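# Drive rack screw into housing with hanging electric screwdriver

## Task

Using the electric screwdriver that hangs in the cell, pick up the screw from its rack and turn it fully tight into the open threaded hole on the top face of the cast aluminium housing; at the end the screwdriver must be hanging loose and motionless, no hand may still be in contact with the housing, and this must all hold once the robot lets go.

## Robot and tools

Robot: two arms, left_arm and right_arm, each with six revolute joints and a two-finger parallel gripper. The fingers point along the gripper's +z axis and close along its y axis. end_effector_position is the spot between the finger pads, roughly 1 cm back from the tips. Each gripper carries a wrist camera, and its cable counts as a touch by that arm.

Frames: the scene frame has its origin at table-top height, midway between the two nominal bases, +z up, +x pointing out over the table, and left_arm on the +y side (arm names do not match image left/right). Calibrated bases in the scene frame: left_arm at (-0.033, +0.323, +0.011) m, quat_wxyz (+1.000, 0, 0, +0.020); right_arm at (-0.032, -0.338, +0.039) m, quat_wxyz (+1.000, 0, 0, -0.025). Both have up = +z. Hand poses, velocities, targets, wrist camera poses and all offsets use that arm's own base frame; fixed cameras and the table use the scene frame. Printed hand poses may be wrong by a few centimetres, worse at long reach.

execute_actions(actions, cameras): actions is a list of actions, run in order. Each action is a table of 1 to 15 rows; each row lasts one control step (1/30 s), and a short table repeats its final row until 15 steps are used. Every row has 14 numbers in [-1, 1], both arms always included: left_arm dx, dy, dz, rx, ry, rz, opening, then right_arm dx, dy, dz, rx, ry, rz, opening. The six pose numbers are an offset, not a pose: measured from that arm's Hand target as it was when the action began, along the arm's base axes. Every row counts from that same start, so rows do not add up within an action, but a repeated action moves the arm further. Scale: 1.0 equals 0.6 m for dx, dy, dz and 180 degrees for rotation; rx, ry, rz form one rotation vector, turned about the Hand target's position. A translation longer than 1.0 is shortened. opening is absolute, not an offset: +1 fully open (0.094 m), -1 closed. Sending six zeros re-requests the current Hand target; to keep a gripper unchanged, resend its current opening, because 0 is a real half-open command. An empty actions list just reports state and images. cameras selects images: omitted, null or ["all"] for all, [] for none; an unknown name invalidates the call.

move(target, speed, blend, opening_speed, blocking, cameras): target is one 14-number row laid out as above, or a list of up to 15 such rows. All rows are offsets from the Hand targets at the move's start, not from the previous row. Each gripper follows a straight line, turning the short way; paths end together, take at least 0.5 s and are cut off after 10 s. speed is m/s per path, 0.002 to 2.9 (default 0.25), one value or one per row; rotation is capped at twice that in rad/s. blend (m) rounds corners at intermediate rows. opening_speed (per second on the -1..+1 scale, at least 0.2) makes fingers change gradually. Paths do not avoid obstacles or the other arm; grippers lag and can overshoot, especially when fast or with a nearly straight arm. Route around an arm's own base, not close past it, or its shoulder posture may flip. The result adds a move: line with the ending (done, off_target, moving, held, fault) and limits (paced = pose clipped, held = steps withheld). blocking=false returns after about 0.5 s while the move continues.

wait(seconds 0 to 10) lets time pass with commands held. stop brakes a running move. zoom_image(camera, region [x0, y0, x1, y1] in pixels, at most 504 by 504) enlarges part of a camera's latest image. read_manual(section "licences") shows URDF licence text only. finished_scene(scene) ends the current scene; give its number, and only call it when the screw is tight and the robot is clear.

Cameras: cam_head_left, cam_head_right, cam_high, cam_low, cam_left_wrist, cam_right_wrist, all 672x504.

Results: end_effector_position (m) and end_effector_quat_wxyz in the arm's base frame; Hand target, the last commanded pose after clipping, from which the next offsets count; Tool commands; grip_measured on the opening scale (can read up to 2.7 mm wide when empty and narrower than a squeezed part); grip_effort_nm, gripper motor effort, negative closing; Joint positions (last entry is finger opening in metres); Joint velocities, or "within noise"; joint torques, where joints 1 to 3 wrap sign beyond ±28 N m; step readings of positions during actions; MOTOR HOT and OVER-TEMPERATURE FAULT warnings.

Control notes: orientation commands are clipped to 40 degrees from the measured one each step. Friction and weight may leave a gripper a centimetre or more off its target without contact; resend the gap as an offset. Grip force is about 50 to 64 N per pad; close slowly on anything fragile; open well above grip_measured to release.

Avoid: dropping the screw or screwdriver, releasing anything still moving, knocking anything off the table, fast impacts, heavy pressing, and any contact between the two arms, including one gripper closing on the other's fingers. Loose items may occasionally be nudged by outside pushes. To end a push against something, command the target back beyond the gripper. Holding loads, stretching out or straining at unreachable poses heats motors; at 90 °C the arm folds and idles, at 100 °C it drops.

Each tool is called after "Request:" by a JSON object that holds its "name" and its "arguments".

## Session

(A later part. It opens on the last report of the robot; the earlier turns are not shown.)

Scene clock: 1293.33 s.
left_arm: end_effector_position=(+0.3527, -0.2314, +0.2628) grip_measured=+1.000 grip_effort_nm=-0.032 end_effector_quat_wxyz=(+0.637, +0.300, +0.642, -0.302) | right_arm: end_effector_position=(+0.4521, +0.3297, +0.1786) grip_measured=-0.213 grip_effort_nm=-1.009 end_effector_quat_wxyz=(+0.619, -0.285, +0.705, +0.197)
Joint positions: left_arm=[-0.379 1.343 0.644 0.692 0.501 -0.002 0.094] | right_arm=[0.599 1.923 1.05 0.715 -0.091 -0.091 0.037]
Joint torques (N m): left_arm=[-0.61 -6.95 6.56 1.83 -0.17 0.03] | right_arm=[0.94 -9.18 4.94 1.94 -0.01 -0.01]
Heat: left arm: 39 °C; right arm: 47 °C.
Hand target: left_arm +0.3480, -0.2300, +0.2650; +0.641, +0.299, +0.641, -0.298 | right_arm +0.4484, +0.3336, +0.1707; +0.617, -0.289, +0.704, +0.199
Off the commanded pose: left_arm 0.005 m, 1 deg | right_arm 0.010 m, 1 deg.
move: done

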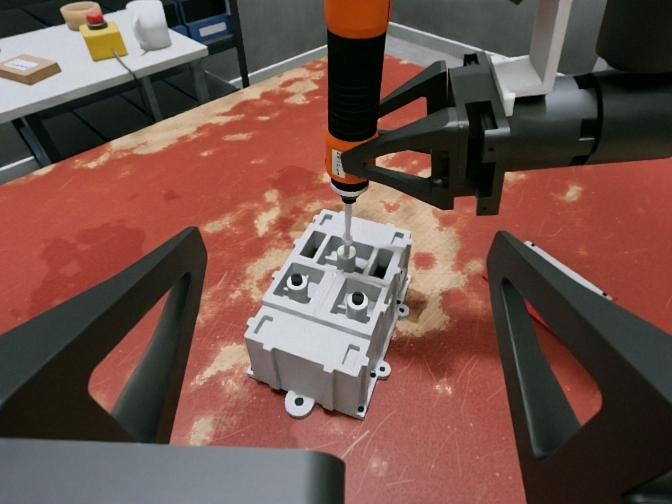

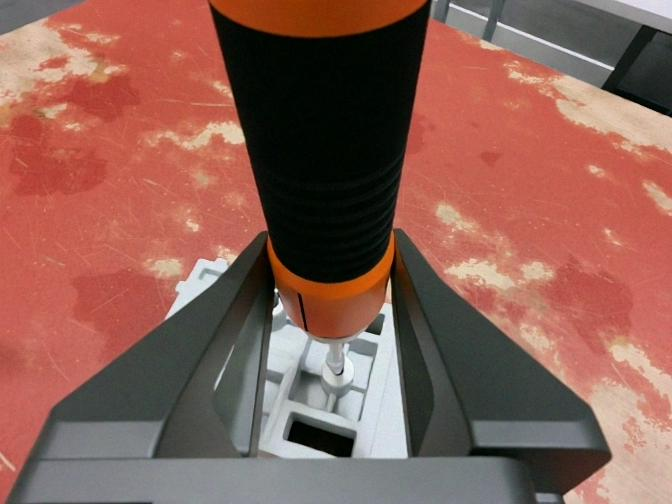

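Request:
{"name": "move", "arguments": {"target": [0,0,0,0,0,0,1, 0,0,0.0,-0.003,-0.0025,0.0007,-0.5], "speed": 0.03, "cameras": ["cam_left_wrist","cam_right_wrist"]}}

Request:
{"name": "zoom_image", "arguments": {"camera": "cam_right_wrist", "region": [270, 320, 390, 440]}}

Scene clock: 1329.47 s.
left_arm: end_effector_position=(+0.3527, -0.2314, +0.2628) grip_measured=+1.000 grip_effort_nm=-0.027 end_effector_quat_wxyz=(+0.637, +0.300, +0.642, -0.302) | right_arm: end_effector_position=(+0.4521, +0.3298, +0.1788) grip_measured=-0.213 grip_effort_nm=-1.013 end_effector_quat_wxyz=(+0.620, -0.285, +0.704, +0.196)
Joint positions: left_arm=[-0.379 1.343 0.644 0.692 0.501 -0.002 0.094] | right_arm=[0.599 1.923 1.05 0.716 -0.091 -0.092 0.037]
Joint torques (N m): left_arm=[-0.62 -6.94 6.58 1.82 -0.16 0.02] | right_arm=[0.77 -9.13 5.05 1.93 -0.01 -0.14]
Heat: left arm: 38 °C; right arm: 49 °C.
Hand target: left_arm +0.3480, -0.2300, +0.2650; +0.641, +0.299, +0.641, -0.298 | right_arm +0.4484, +0.3336, +0.1707; +0.619, -0.294, +0.702, +0.195
Off the commanded pose: left_arm 0.005 m, 1 deg | right_arm 0.010 m, 1 deg.
move: done

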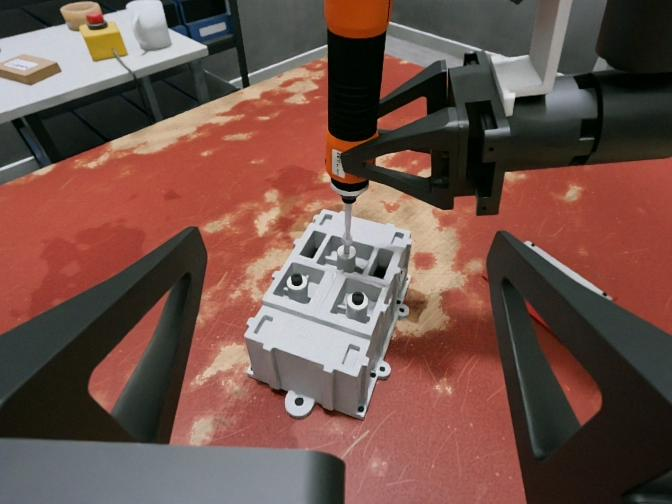

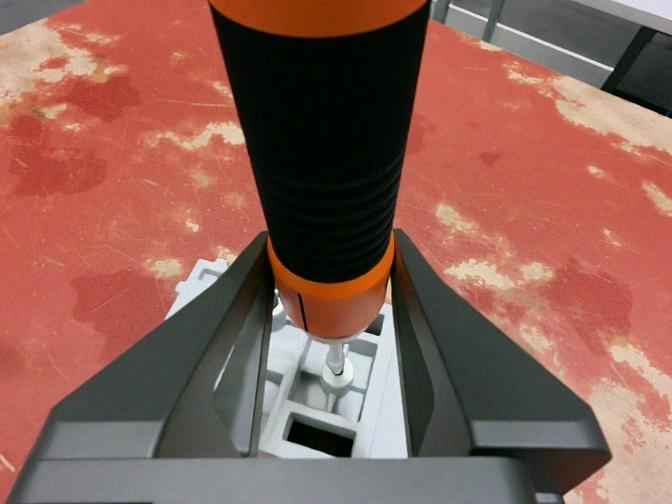

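Scaled by 4.200 (camera's finer frame: 960x720).

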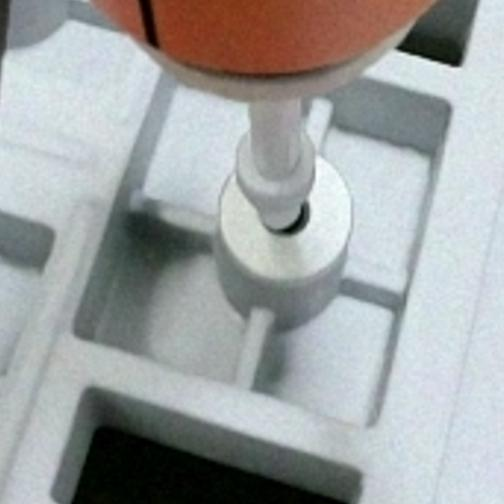

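Request:
{"name": "move", "arguments": {"target": [0,0,0,0,0,0,1, 0,0,0.0,-0.0042,-0.0035,0.0009,-0.5], "speed": 0.03, "cameras": ["cam_left_wrist","cam_right_wrist"]}}

Request:
{"name": "zoom_image", "arguments": {"camera": "cam_right_wrist", "region": [270, 320, 390, 440]}}

Request:
{"name": "zoom_image", "arguments": {"camera": "cam_left_wrist", "region": [280, 150, 400, 280]}}

Scene clock: 1336.70 s.
left_arm: end_effector_position=(+0.3527, -0.2314, +0.2628) grip_measured=+1.000 grip_effort_nm=-0.027 end_effector_quat_wxyz=(+0.637, +0.300, +0.642, -0.302) | right_arm: end_effector_position=(+0.4521, +0.3298, +0.1788) grip_measured=-0.213 grip_effort_nm=-1.013 end_effector_quat_wxyz=(+0.621, -0.291, +0.702, +0.191)
Joint positions: left_arm=[-0.379 1.343 0.644 0.692 0.501 -0.002 0.094] | right_arm=[0.599 1.923 1.05 0.716 -0.091 -0.109 0.037]
Joint torques (N m): left_arm=[-0.59 -6.94 6.58 1.83 -0.16 0] | right_arm=[0.81 -9.14 4.94 1.89 -0.02 -0.14]
Heat: left arm: 38 °C; right arm: 50 °C.
Hand target: left_arm +0.3480, -0.2300, +0.2650; +0.641, +0.299, +0.641, -0.298 | right_arm +0.4484, +0.3336, +0.1707; +0.620, -0.300, +0.700, +0.190
Off the commanded pose: left_arm 0.005 m, 1 deg | right_arm 0.010 m, 1 deg.
move: done

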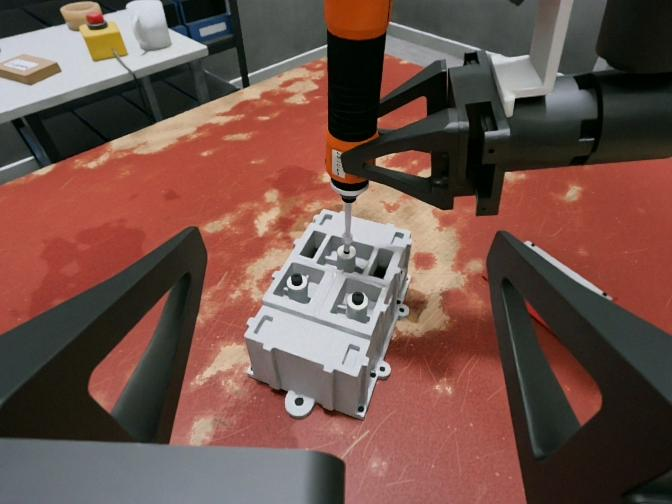

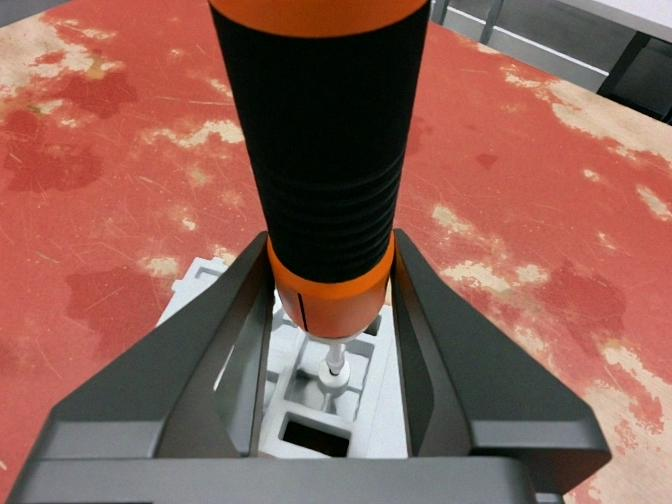

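Scaled by 4.200 (camera's finer frame: 960x720).

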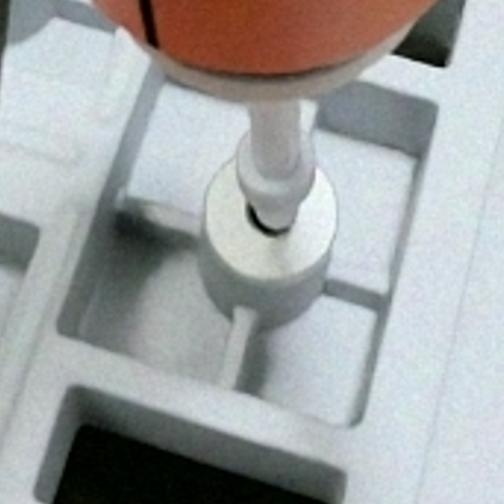

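Scaled by 3.877 (camera's finer frame: 960x720).

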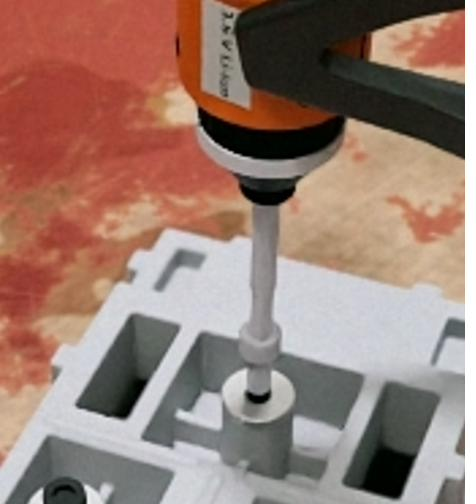

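Request:
{"name": "move", "arguments": {"target": [0,0,0,0,0,0,1, 0,0,0.0,0.0073,0.0062,-0.0016,-0.5], "speed": 0.03, "cameras": ["cam_left_wrist","cam_right_wrist"]}}

Request:
{"name": "zoom_image", "arguments": {"camera": "cam_right_wrist", "region": [270, 320, 390, 440]}}

Scene clock: 1352.33 s.
left_arm: end_effector_position=(+0.3527, -0.2314, +0.2628) grip_measured=+1.000 grip_effort_nm=-0.027 end_effector_quat_wxyz=(+0.637, +0.300, +0.642, -0.302) | right_arm: end_effector_position=(+0.4522, +0.3297, +0.1788) grip_measured=-0.213 grip_effort_nm=-1.004 end_effector_quat_wxyz=(+0.620, -0.285, +0.705, +0.196)
Joint positions: left_arm=[-0.379 1.343 0.644 0.692 0.501 -0.002 0.094] | right_arm=[0.599 1.923 1.05 0.716 -0.091 -0.091 0.037]
Joint torques (N m): left_arm=[-0.62 -6.93 6.58 1.83 -0.17 0.03] | right_arm=[0.85 -8.99 5.04 1.88 -0.02 -0.07]
Heat: left arm: 38 °C; right arm: 50 °C.
Hand target: left_arm +0.3480, -0.2300, +0.2650; +0.641, +0.299, +0.641, -0.298 | right_arm +0.4484, +0.3336, +0.1707; +0.617, -0.289, +0.704, +0.199
Off the commanded pose: left_arm 0.005 m, 1 deg | right_arm 0.010 m, 1 deg.
move: done

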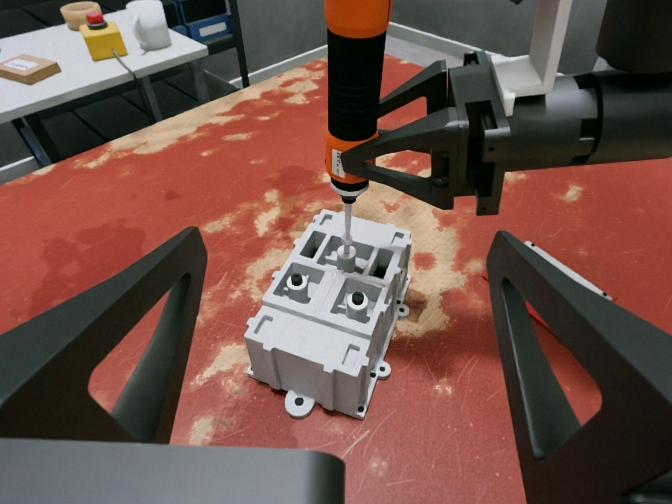

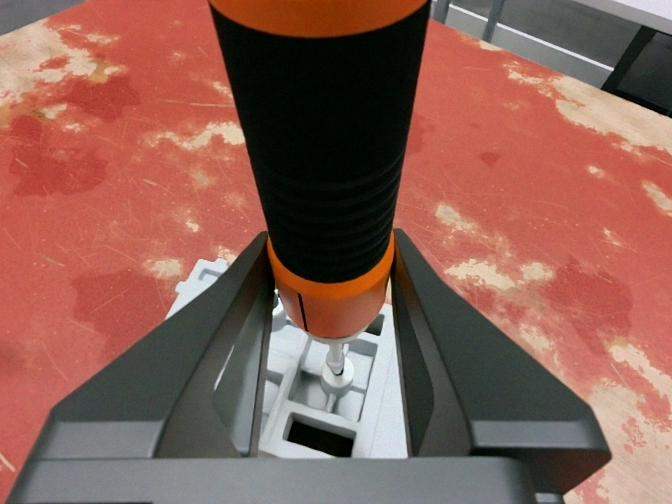

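Scaled by 4.200 (camera's finer frame: 960x720).

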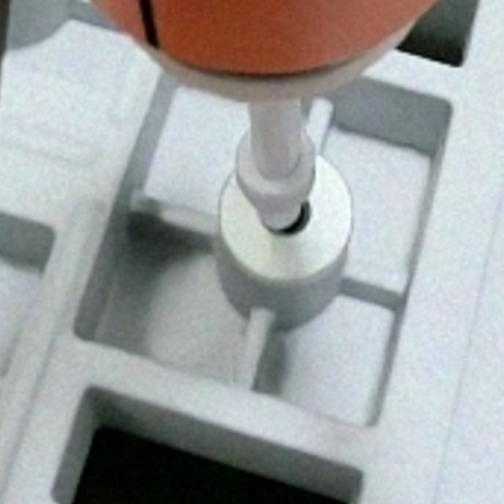

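Request:
{"name": "move", "arguments": {"target": [0,0,0,0,0,0,1, 0,0,0.0,-0.0047,-0.0039,0.0010,-0.5], "speed": 0.03, "cameras": ["cam_left_wrist","cam_right_wrist"]}}

Request:
{"name": "zoom_image", "arguments": {"camera": "cam_right_wrist", "region": [270, 320, 390, 440]}}

Scene clock: 1362.47 s.
left_arm: end_effector_position=(+0.3527, -0.2314, +0.2628) grip_measured=+1.000 grip_effort_nm=-0.022 end_effector_quat_wxyz=(+0.637, +0.300, +0.642, -0.302) | right_arm: end_effector_position=(+0.4522, +0.3297, +0.1788) grip_measured=-0.213 grip_effort_nm=-1.013 end_effector_quat_wxyz=(+0.620, -0.287, +0.704, +0.194)
Joint positions: left_arm=[-0.379 1.343 0.644 0.692 0.501 -0.002 0.094] | right_arm=[0.599 1.923 1.05 0.716 -0.091 -0.098 0.037]
Joint torques (N m): left_arm=[-0.59 -6.93 6.6 1.84 -0.16 0.02] | right_arm=[0.84 -9.35 4.98 1.9 0.03 -0.12]
Heat: left arm: 38 °C; right arm: 50 °C.
Hand target: left_arm +0.3480, -0.2300, +0.2650; +0.641, +0.299, +0.641, -0.298 | right_arm +0.4484, +0.3336, +0.1707; +0.619, -0.296, +0.701, +0.193
Off the commanded pose: left_arm 0.005 m, 1 deg | right_arm 0.010 m, 1 deg.
move: done

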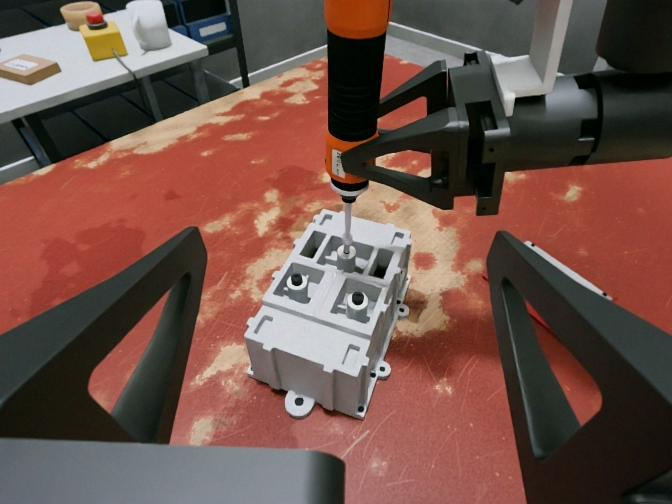

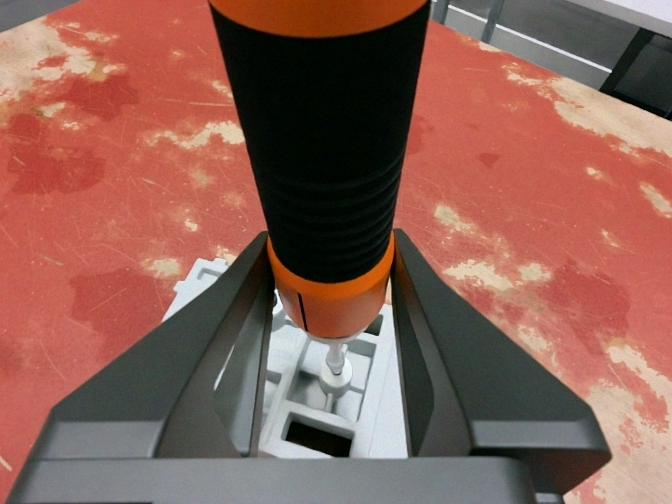

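Scaled by 4.200 (camera's finer frame: 960x720).

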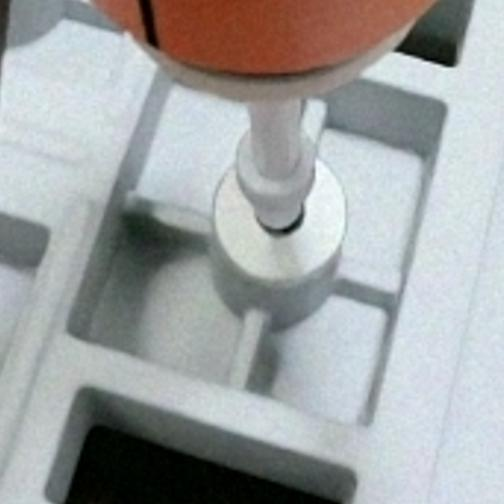

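Request:
{"name": "move", "arguments": {"target": [0,0,0,0,0,0,1, 0,0,-0.01,0,0,0,-0.5], "speed": 0.02, "cameras": ["cam_left_wrist","cam_right_wrist","cam_low"]}}

Request:
{"name": "zoom_image", "arguments": {"camera": "cam_right_wrist", "region": [270, 320, 390, 440]}}

Request:
{"name": "zoom_image", "arguments": {"camera": "cam_left_wrist", "region": [280, 150, 400, 280]}}

Scene clock: 1374.67 s.
left_arm: end_effector_position=(+0.3527, -0.2314, +0.2628) grip_measured=+1.000 grip_effort_nm=-0.017 end_effector_quat_wxyz=(+0.637, +0.300, +0.642, -0.302) | right_arm: end_effector_position=(+0.4526, +0.3300, +0.1772) grip_measured=-0.213 grip_effort_nm=-1.009 end_effector_quat_wxyz=(+0.625, -0.286, +0.700, +0.195)
Joint positions: left_arm=[-0.379 1.343 0.644 0.692 0.501 -0.002 0.094] | right_arm=[0.599 1.934 1.044 0.744 -0.091 -0.099 0.037]
Joint torques (N m): left_arm=[-0.59 -6.97 6.6 1.83 -0.16 0.02] | right_arm=[0.99 -8.81 4.81 1.82 -0.03 -0.11]
Heat: left arm: 38 °C; right arm: 50 °C.
Hand target: left_arm +0.3480, -0.2300, +0.2650; +0.641, +0.299, +0.641, -0.298 | right_arm +0.4484, +0.3336, +0.1648; +0.619, -0.296, +0.701, +0.193
Off the commanded pose: left_arm 0.005 m, 1 deg | right_arm 0.014 m, 1 deg.
move: off_target (right_arm)
Images, in order (width x height): cam_low 672x504, cam_left_wrist 672x504, cam_right_wrist 672x504.

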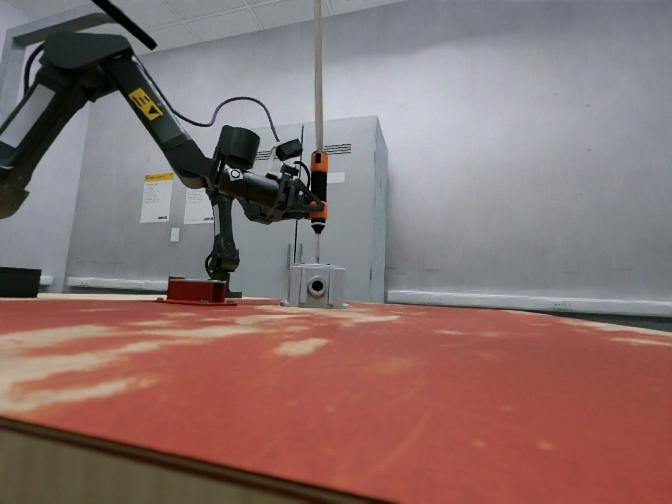

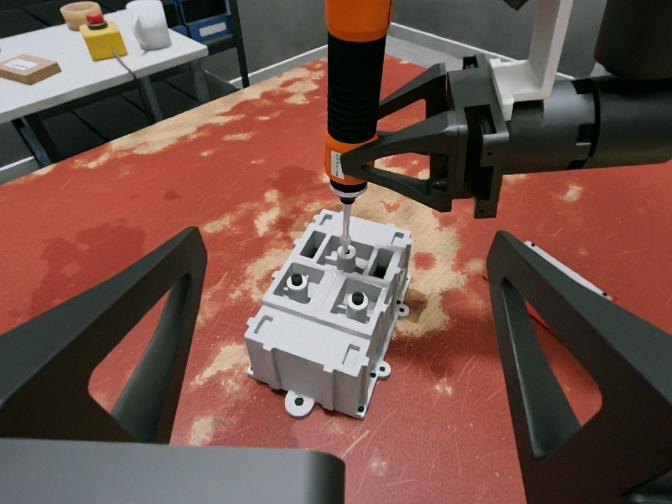

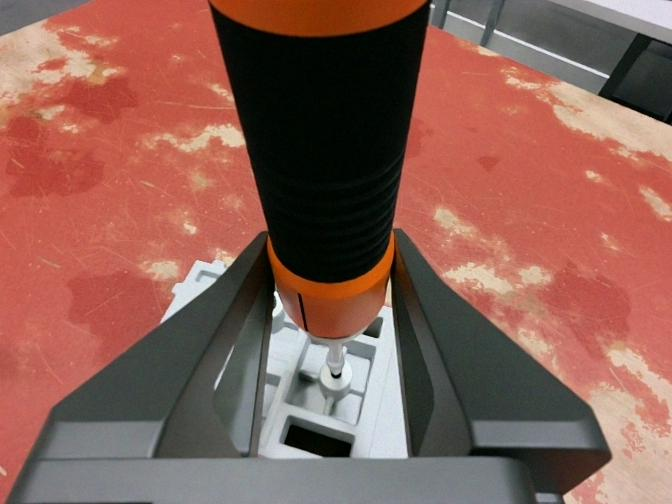

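Scaled by 4.200 (camera's finer frame: 960x720).

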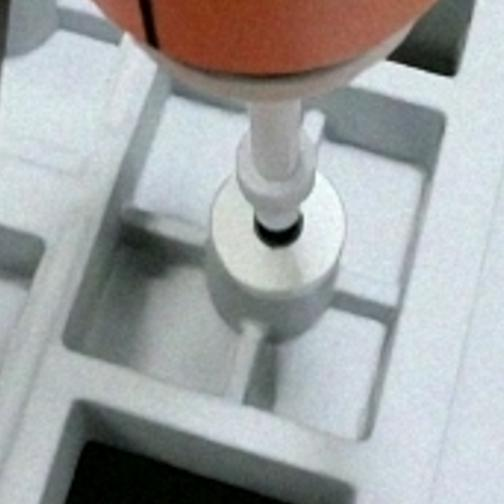

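Scaled by 3.877 (camera's finer frame: 960x720).

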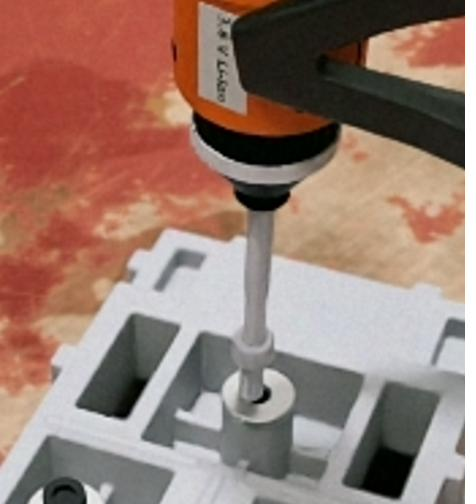

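Request:
{"name": "move", "arguments": {"target": [0,0,0,0,0,0,1, 0,0,0,-0.0042,0.005,0,-0.5], "speed": 0.02, "cameras": ["cam_left_wrist","cam_right_wrist","cam_low"]}}

Request:
{"name": "zoom_image", "arguments": {"camera": "cam_right_wrist", "region": [270, 320, 390, 440]}}

Request:
{"name": "zoom_image", "arguments": {"camera": "cam_left_wrist", "region": [280, 150, 400, 280]}}

Scene clock: 1399.53 s.
left_arm: end_effector_position=(+0.3527, -0.2314, +0.2628) grip_measured=+1.000 grip_effort_nm=-0.022 end_effector_quat_wxyz=(+0.637, +0.300, +0.642, -0.302) | right_arm: end_effector_position=(+0.4526, +0.3300, +0.1770) grip_measured=-0.213 grip_effort_nm=-1.004 end_effector_quat_wxyz=(+0.624, -0.287, +0.700, +0.195)
Joint positions: left_arm=[-0.379 1.343 0.644 0.692 0.501 -0.002 0.094] | right_arm=[0.599 1.934 1.044 0.744 -0.091 -0.099 0.037]
Joint torques (N m): left_arm=[-0.58 -6.95 6.58 1.82 -0.17 0.03] | right_arm=[0.83 -9.84 5.52 1.46 0 -0.14]
Heat: left arm: 38 °C; right arm: 51 °C.
Hand target: left_arm +0.3480, -0.2300, +0.2650; +0.641, +0.299, +0.641, -0.298 | right_arm +0.4484, +0.3336, +0.1648; +0.612, -0.299, +0.707, +0.191
Off the commanded pose: left_arm 0.005 m, 1 deg | right_arm 0.013 m, 2 deg.
move: off_target (right_arm)
Images, in order (width x height): cam_low 672x504, cam_left_wrist 672x504, cam_right_wrist 672x504.

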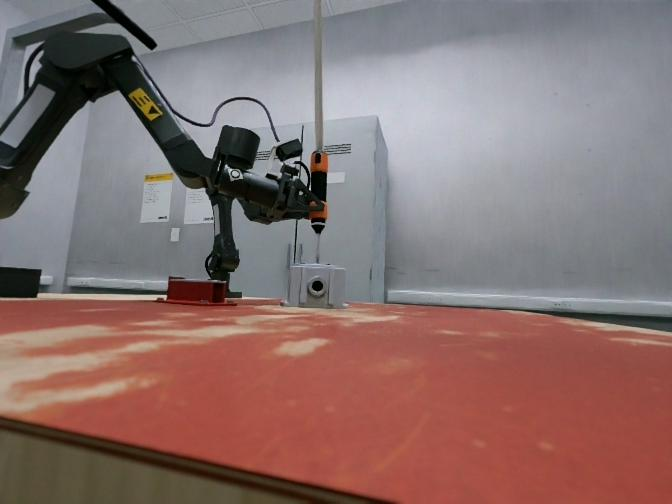

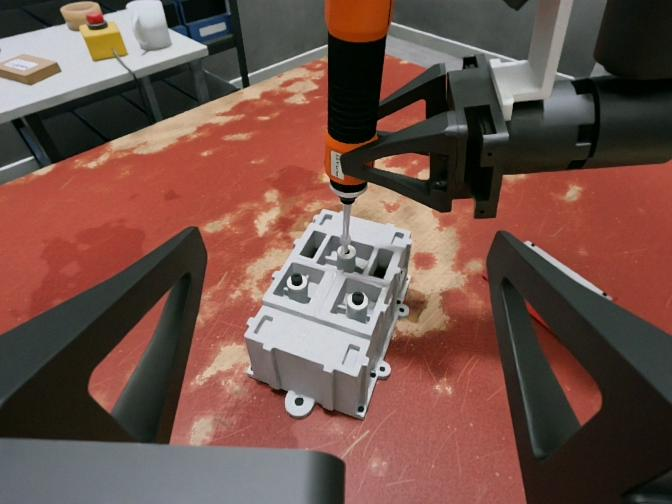

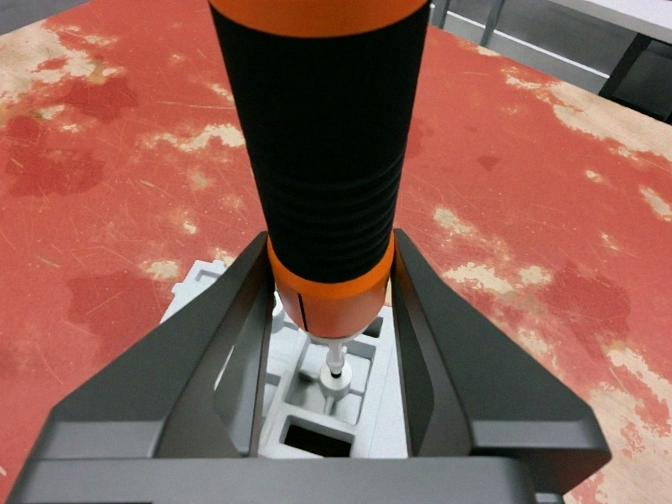

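Scaled by 4.200 (camera's finer frame: 960x720).

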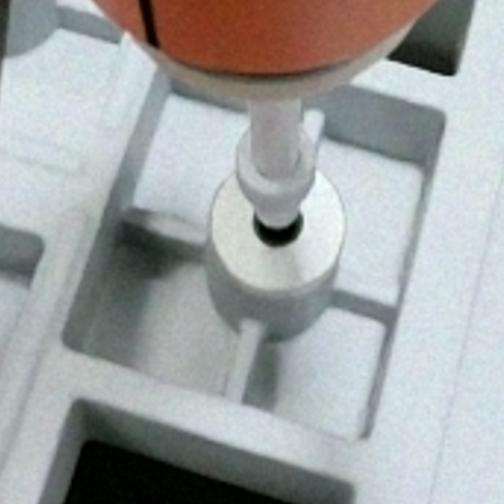

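Scaled by 3.877 (camera's finer frame: 960x720).

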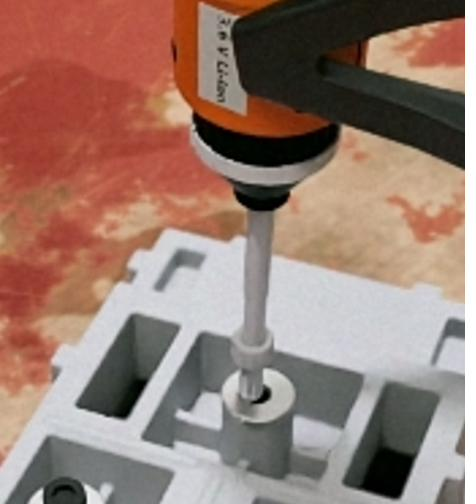

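Request:
{"name": "move", "arguments": {"target": [0,0,0,0,0,0,1, 0,0,0.033,0,0,0,-0.5], "speed": 0.04, "cameras": ["cam_left_wrist","cam_right_wrist","cam_low"]}}

Request:
{"name": "zoom_image", "arguments": {"camera": "cam_right_wrist", "region": [270, 320, 390, 440]}}

Request:
{"name": "zoom_image", "arguments": {"camera": "cam_left_wrist", "region": [280, 150, 400, 280]}}

Scene clock: 1443.47 s.
left_arm: end_effector_position=(+0.3527, -0.2314, +0.2628) grip_measured=+1.000 grip_effort_nm=-0.027 end_effector_quat_wxyz=(+0.637, +0.300, +0.642, -0.302) | right_arm: end_effector_position=(+0.4514, +0.3289, +0.1744) grip_measured=-0.213 grip_effort_nm=-1.009 end_effector_quat_wxyz=(+0.617, -0.289, +0.706, +0.192)
Joint positions: left_arm=[-0.379 1.343 0.644 0.692 0.501 -0.002 0.094] | right_arm=[0.599 1.925 1.044 0.715 -0.09 -0.102 0.037]
Joint torques (N m): left_arm=[-0.61 -6.94 6.6 1.84 -0.16 0.02] | right_arm=[0.85 -12.71 7.99 1.08 0 -0.13]
Heat: left arm: 38 °C; right arm: 48 °C.
Hand target: left_arm +0.3480, -0.2300, +0.2650; +0.641, +0.299, +0.641, -0.298 | right_arm +0.4484, +0.3336, +0.1845; +0.612, -0.299, +0.707, +0.190
Off the commanded pose: left_arm 0.005 m, 1 deg | right_arm 0.012 m, 1 deg.
move: off_target (right_arm)
Images, in order (width x height): cam_low 672x504, cam_left_wrist 672x504, cam_right_wrist 672x504.

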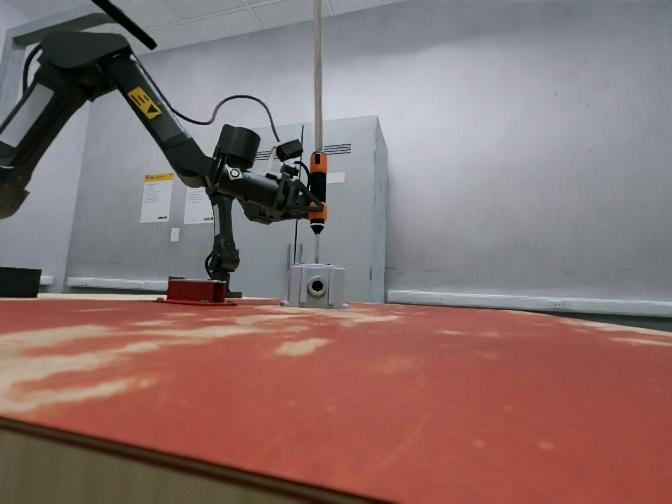

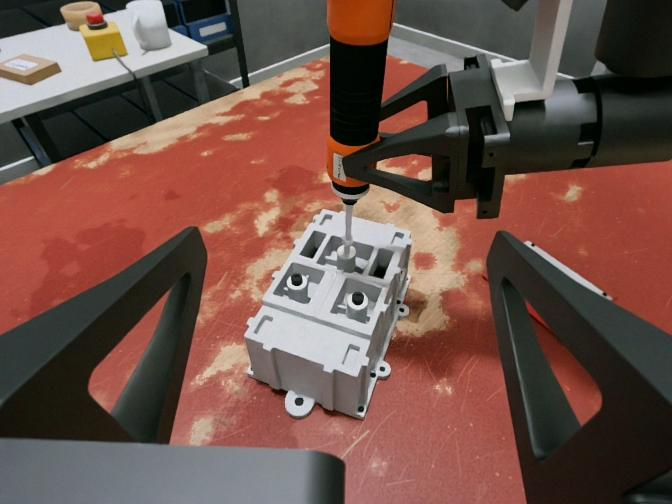

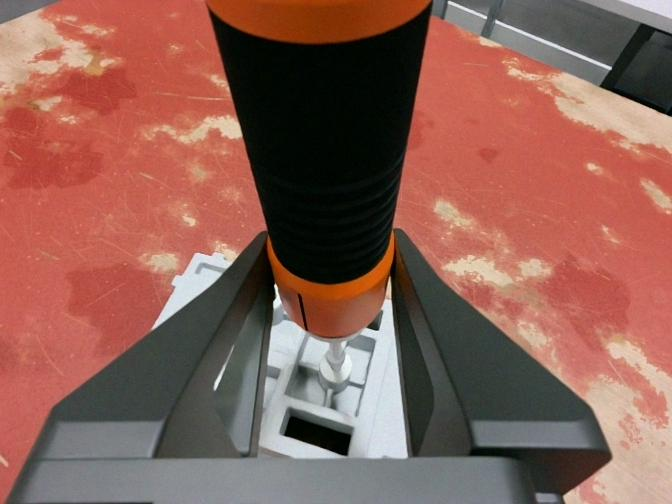

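Scaled by 4.200 (camera's finer frame: 960x720).

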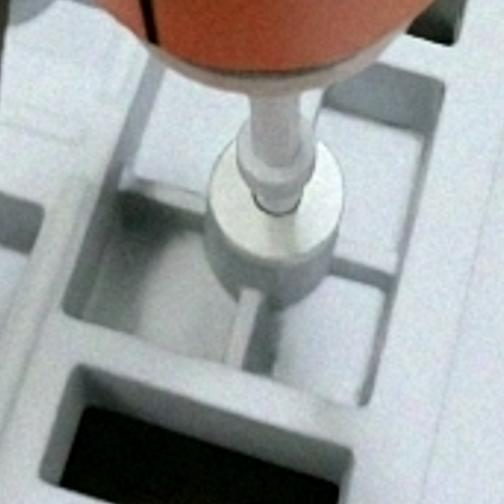

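Scaled by 3.877 (camera's finer frame: 960x720).

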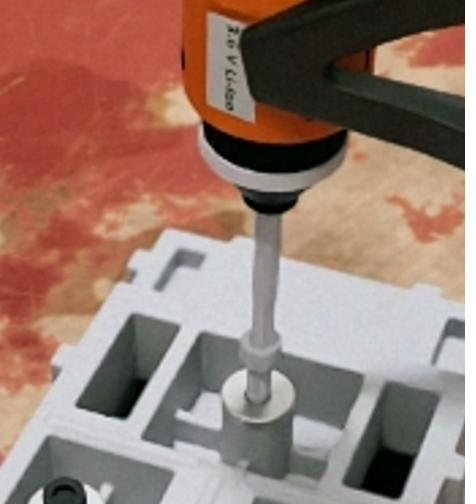

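Request:
{"name": "move", "arguments": {"target": [0,0,0,0,0,0,1, 0,0,-0.058,-0.0107,0.0128,0,-0.5], "speed": 0.03, "cameras": ["cam_left_wrist","cam_right_wrist","cam_low"]}}

Request:
{"name": "zoom_image", "arguments": {"camera": "cam_right_wrist", "region": [270, 320, 390, 440]}}

Request:
{"name": "zoom_image", "arguments": {"camera": "cam_left_wrist", "region": [280, 150, 400, 280]}}

Scene clock: 1459.10 s.
left_arm: end_effector_position=(+0.3527, -0.2314, +0.2628) grip_measured=+1.000 grip_effort_nm=-0.022 end_effector_quat_wxyz=(+0.637, +0.300, +0.642, -0.302) | right_arm: end_effector_position=(+0.4514, +0.3289, +0.1743) grip_measured=-0.213 grip_effort_nm=-1.009 end_effector_quat_wxyz=(+0.617, -0.290, +0.706, +0.191)
Joint positions: left_arm=[-0.379 1.343 0.644 0.692 0.501 -0.002 0.094] | right_arm=[0.599 1.925 1.044 0.715 -0.09 -0.104 0.037]
Joint torques (N m): left_arm=[-0.62 -6.95 6.61 1.82 -0.16 0.03] | right_arm=[1.01 -8.1 6.08 1.31 0.01 -0.14]
Heat: left arm: 38 °C; right arm: 45 °C.
Hand target: left_arm +0.3480, -0.2300, +0.2650; +0.641, +0.299, +0.641, -0.298 | right_arm +0.4484, +0.3336, +0.1496; +0.592, -0.305, +0.723, +0.185
Off the commanded pose: left_arm 0.005 m, 1 deg | right_arm 0.025 m, 4 deg.
move: off_target (right_arm)
Images, in order (width x height): cam_low 672x504, cam_left_wrist 672x504, cam_right_wrist 672x504.

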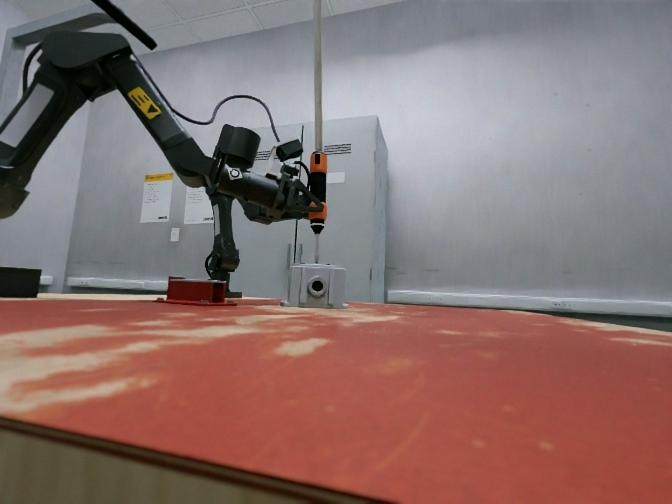

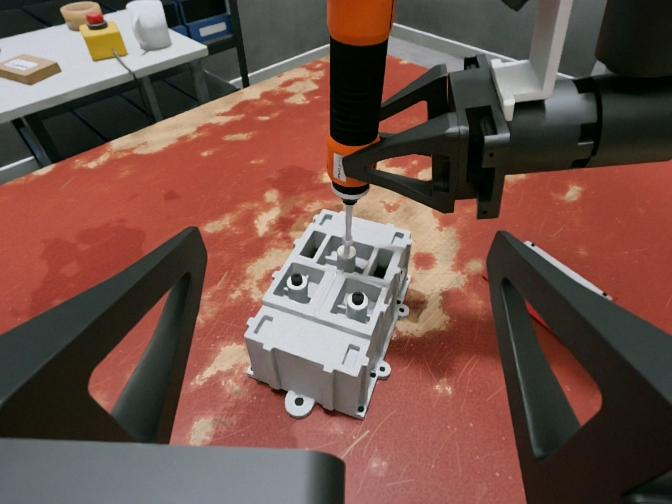

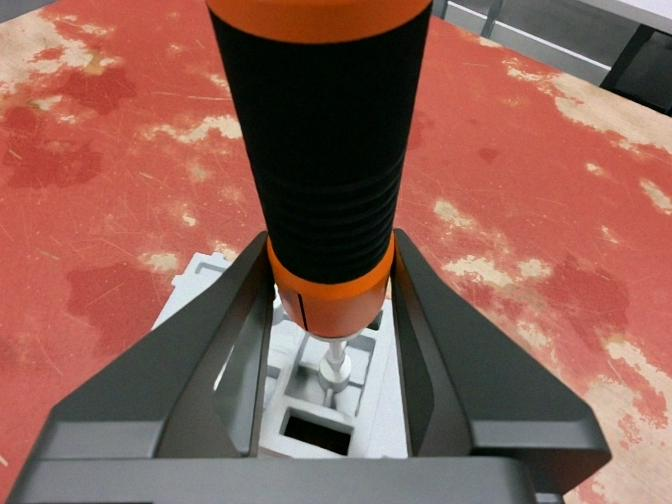

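Scaled by 4.200 (camera's finer frame: 960x720).

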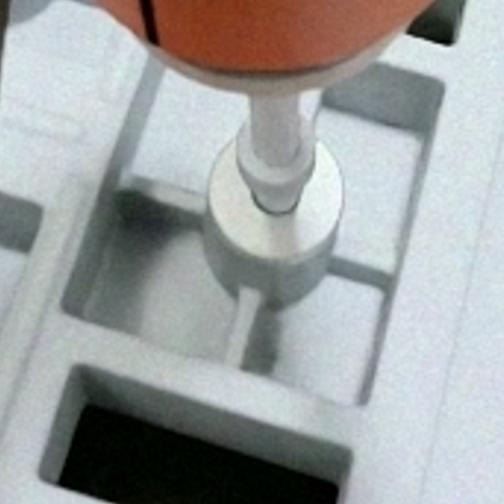

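Scaled by 3.877 (camera's finer frame: 960x720).

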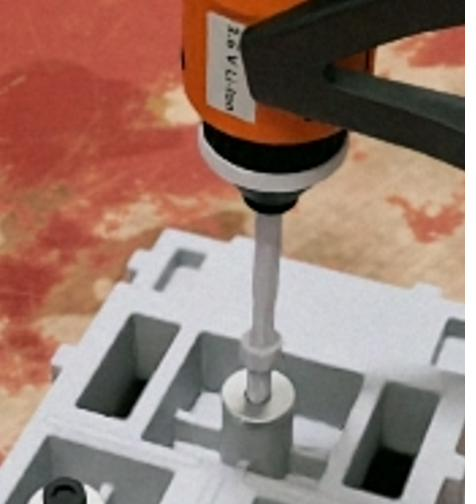

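Request:
{"name": "move", "arguments": {"target": [0,0,0,0,0,0,1, 0,0,-0.05,-0.0142,0.0170,0,-0.5], "speed": 0.03, "cameras": ["cam_left_wrist","cam_right_wrist"]}}

Request:
{"name": "zoom_image", "arguments": {"camera": "cam_right_wrist", "region": [270, 320, 390, 440]}}

Request:
{"name": "zoom_image", "arguments": {"camera": "cam_left_wrist", "region": [280, 150, 400, 280]}}

Scene clock: 1466.40 s.
left_arm: end_effector_position=(+0.3527, -0.2314, +0.2628) grip_measured=+1.000 grip_effort_nm=-0.017 end_effector_quat_wxyz=(+0.637, +0.300, +0.642, -0.302) | right_arm: end_effector_position=(+0.4525, +0.3307, +0.1709) grip_measured=-0.213 grip_effort_nm=-1.004 end_effector_quat_wxyz=(+0.620, -0.292, +0.703, +0.190)
Joint positions: left_arm=[-0.379 1.343 0.644 0.692 0.501 -0.002 0.094] | right_arm=[0.601 1.943 1.044 0.739 -0.09 -0.111 0.037]
Joint torques (N m): left_arm=[-0.65 -6.97 6.64 1.83 -0.17 0.03] | right_arm=[0.88 -6.67 5.3 0.88 -0.01 -0.11]
Heat: left arm: 37 °C; right arm: 45 °C.
Hand target: left_arm +0.3480, -0.2300, +0.2650; +0.641, +0.299, +0.641, -0.298 | right_arm +0.4485, +0.3334, +0.1199; +0.566, -0.313, +0.742, +0.176
Off the commanded pose: left_arm 0.005 m, 1 deg | right_arm 0.052 m, 8 deg.
move: off_target (right_arm)

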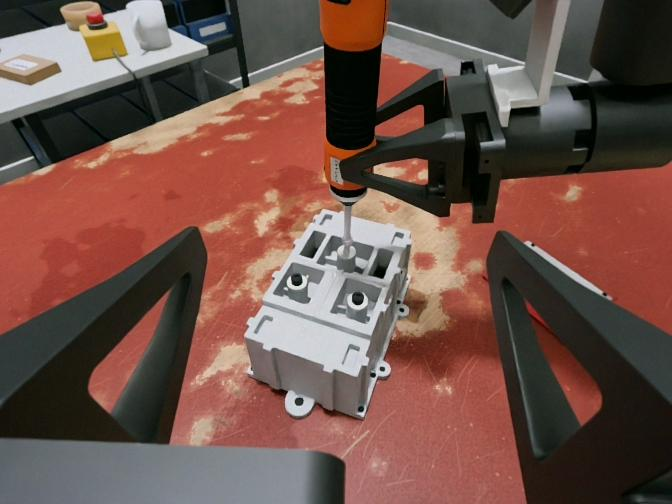

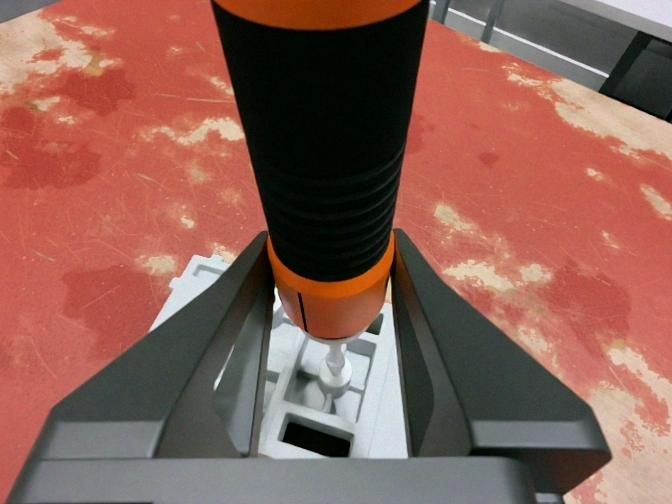

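Scaled by 4.200 (camera's finer frame: 960x720).

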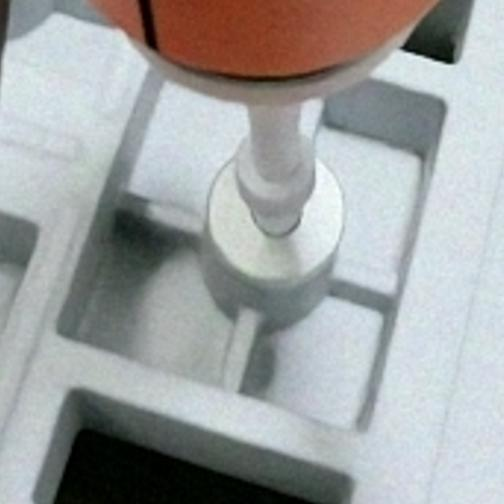

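Scaled by 3.877 (camera's finer frame: 960x720).

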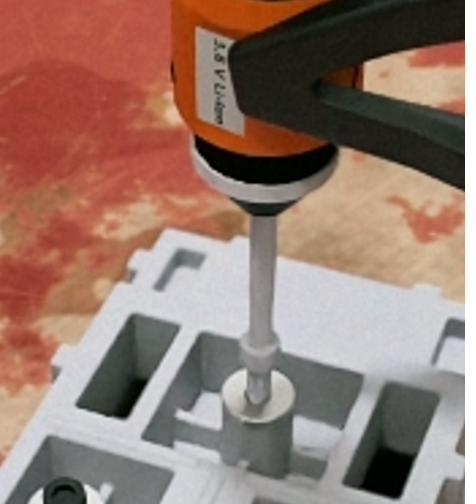

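Request:
{"name": "move", "arguments": {"target": [0,0,0,0,0,0,1, 0,0,-0.05,-0.0178,0.0213,0,-0.5], "speed": 0.03, "cameras": ["cam_left_wrist","cam_right_wrist"]}}

Request:
{"name": "zoom_image", "arguments": {"camera": "cam_right_wrist", "region": [270, 320, 390, 440]}}

Request:
{"name": "zoom_image", "arguments": {"camera": "cam_left_wrist", "region": [280, 150, 400, 280]}}

Scene clock: 1496.60 s.
left_arm: end_effector_position=(+0.3527, -0.2314, +0.2628) grip_measured=+1.000 grip_effort_nm=-0.022 end_effector_quat_wxyz=(+0.637, +0.300, +0.642, -0.302) | right_arm: end_effector_position=(+0.4527, +0.3319, +0.1690) grip_measured=-0.213 grip_effort_nm=-1.009 end_effector_quat_wxyz=(+0.622, -0.295, +0.700, +0.189)
Joint positions: left_arm=[-0.379 1.343 0.644 0.692 0.501 -0.002 0.094] | right_arm=[0.602 1.951 1.044 0.751 -0.09 -0.118 0.037]
Joint torques (N m): left_arm=[-0.65 -6.95 6.61 1.82 -0.16 0.03] | right_arm=[0.46 -5.03 4.98 0.28 -0.01 -0.15]
Heat: left arm: 37 °C; right arm: 42 °C.
Hand target: left_arm +0.3480, -0.2300, +0.2650; +0.641, +0.299, +0.641, -0.298 | right_arm +0.4483, +0.3336, +0.0897; +0.532, -0.323, +0.765, +0.166
Off the commanded pose: left_arm 0.005 m, 1 deg | right_arm 0.079 m, 13 deg.
move: off_target (right_arm)

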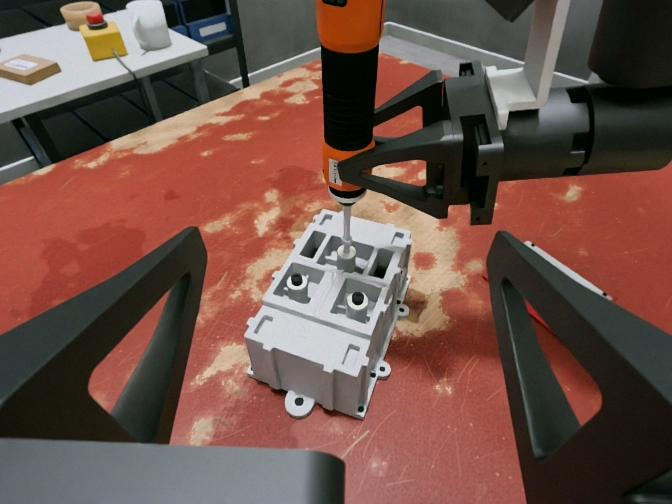

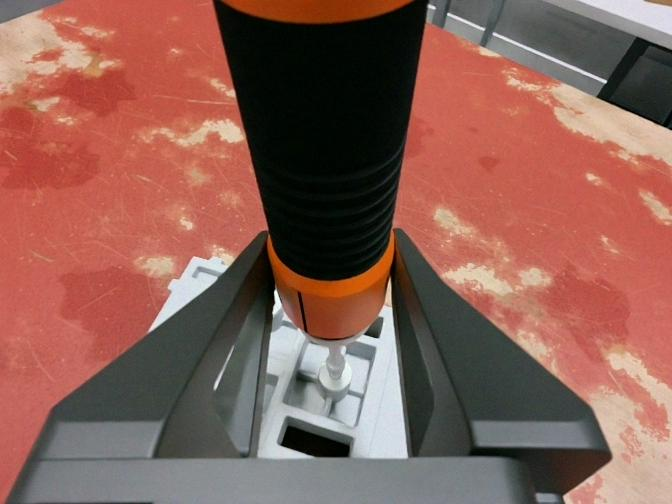

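Scaled by 4.200 (camera's finer frame: 960x720).

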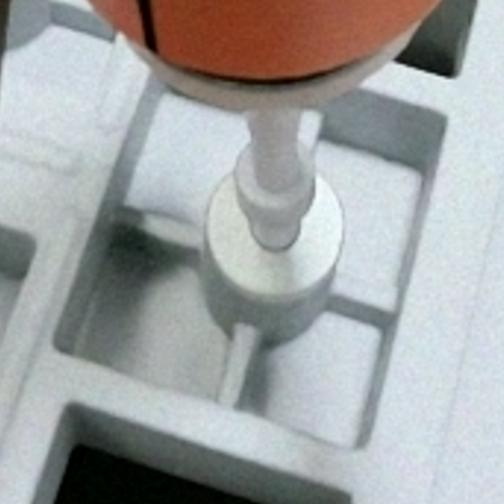

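Scaled by 3.877 (camera's finer frame: 960x720).

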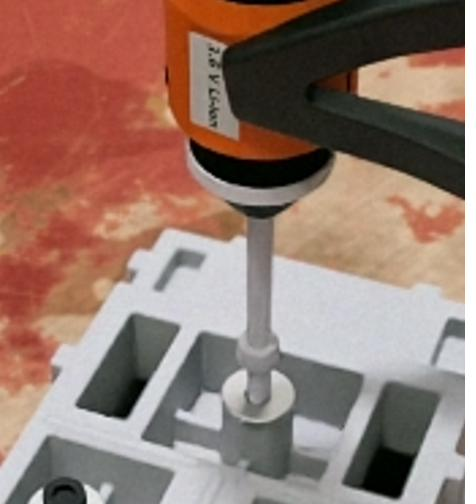

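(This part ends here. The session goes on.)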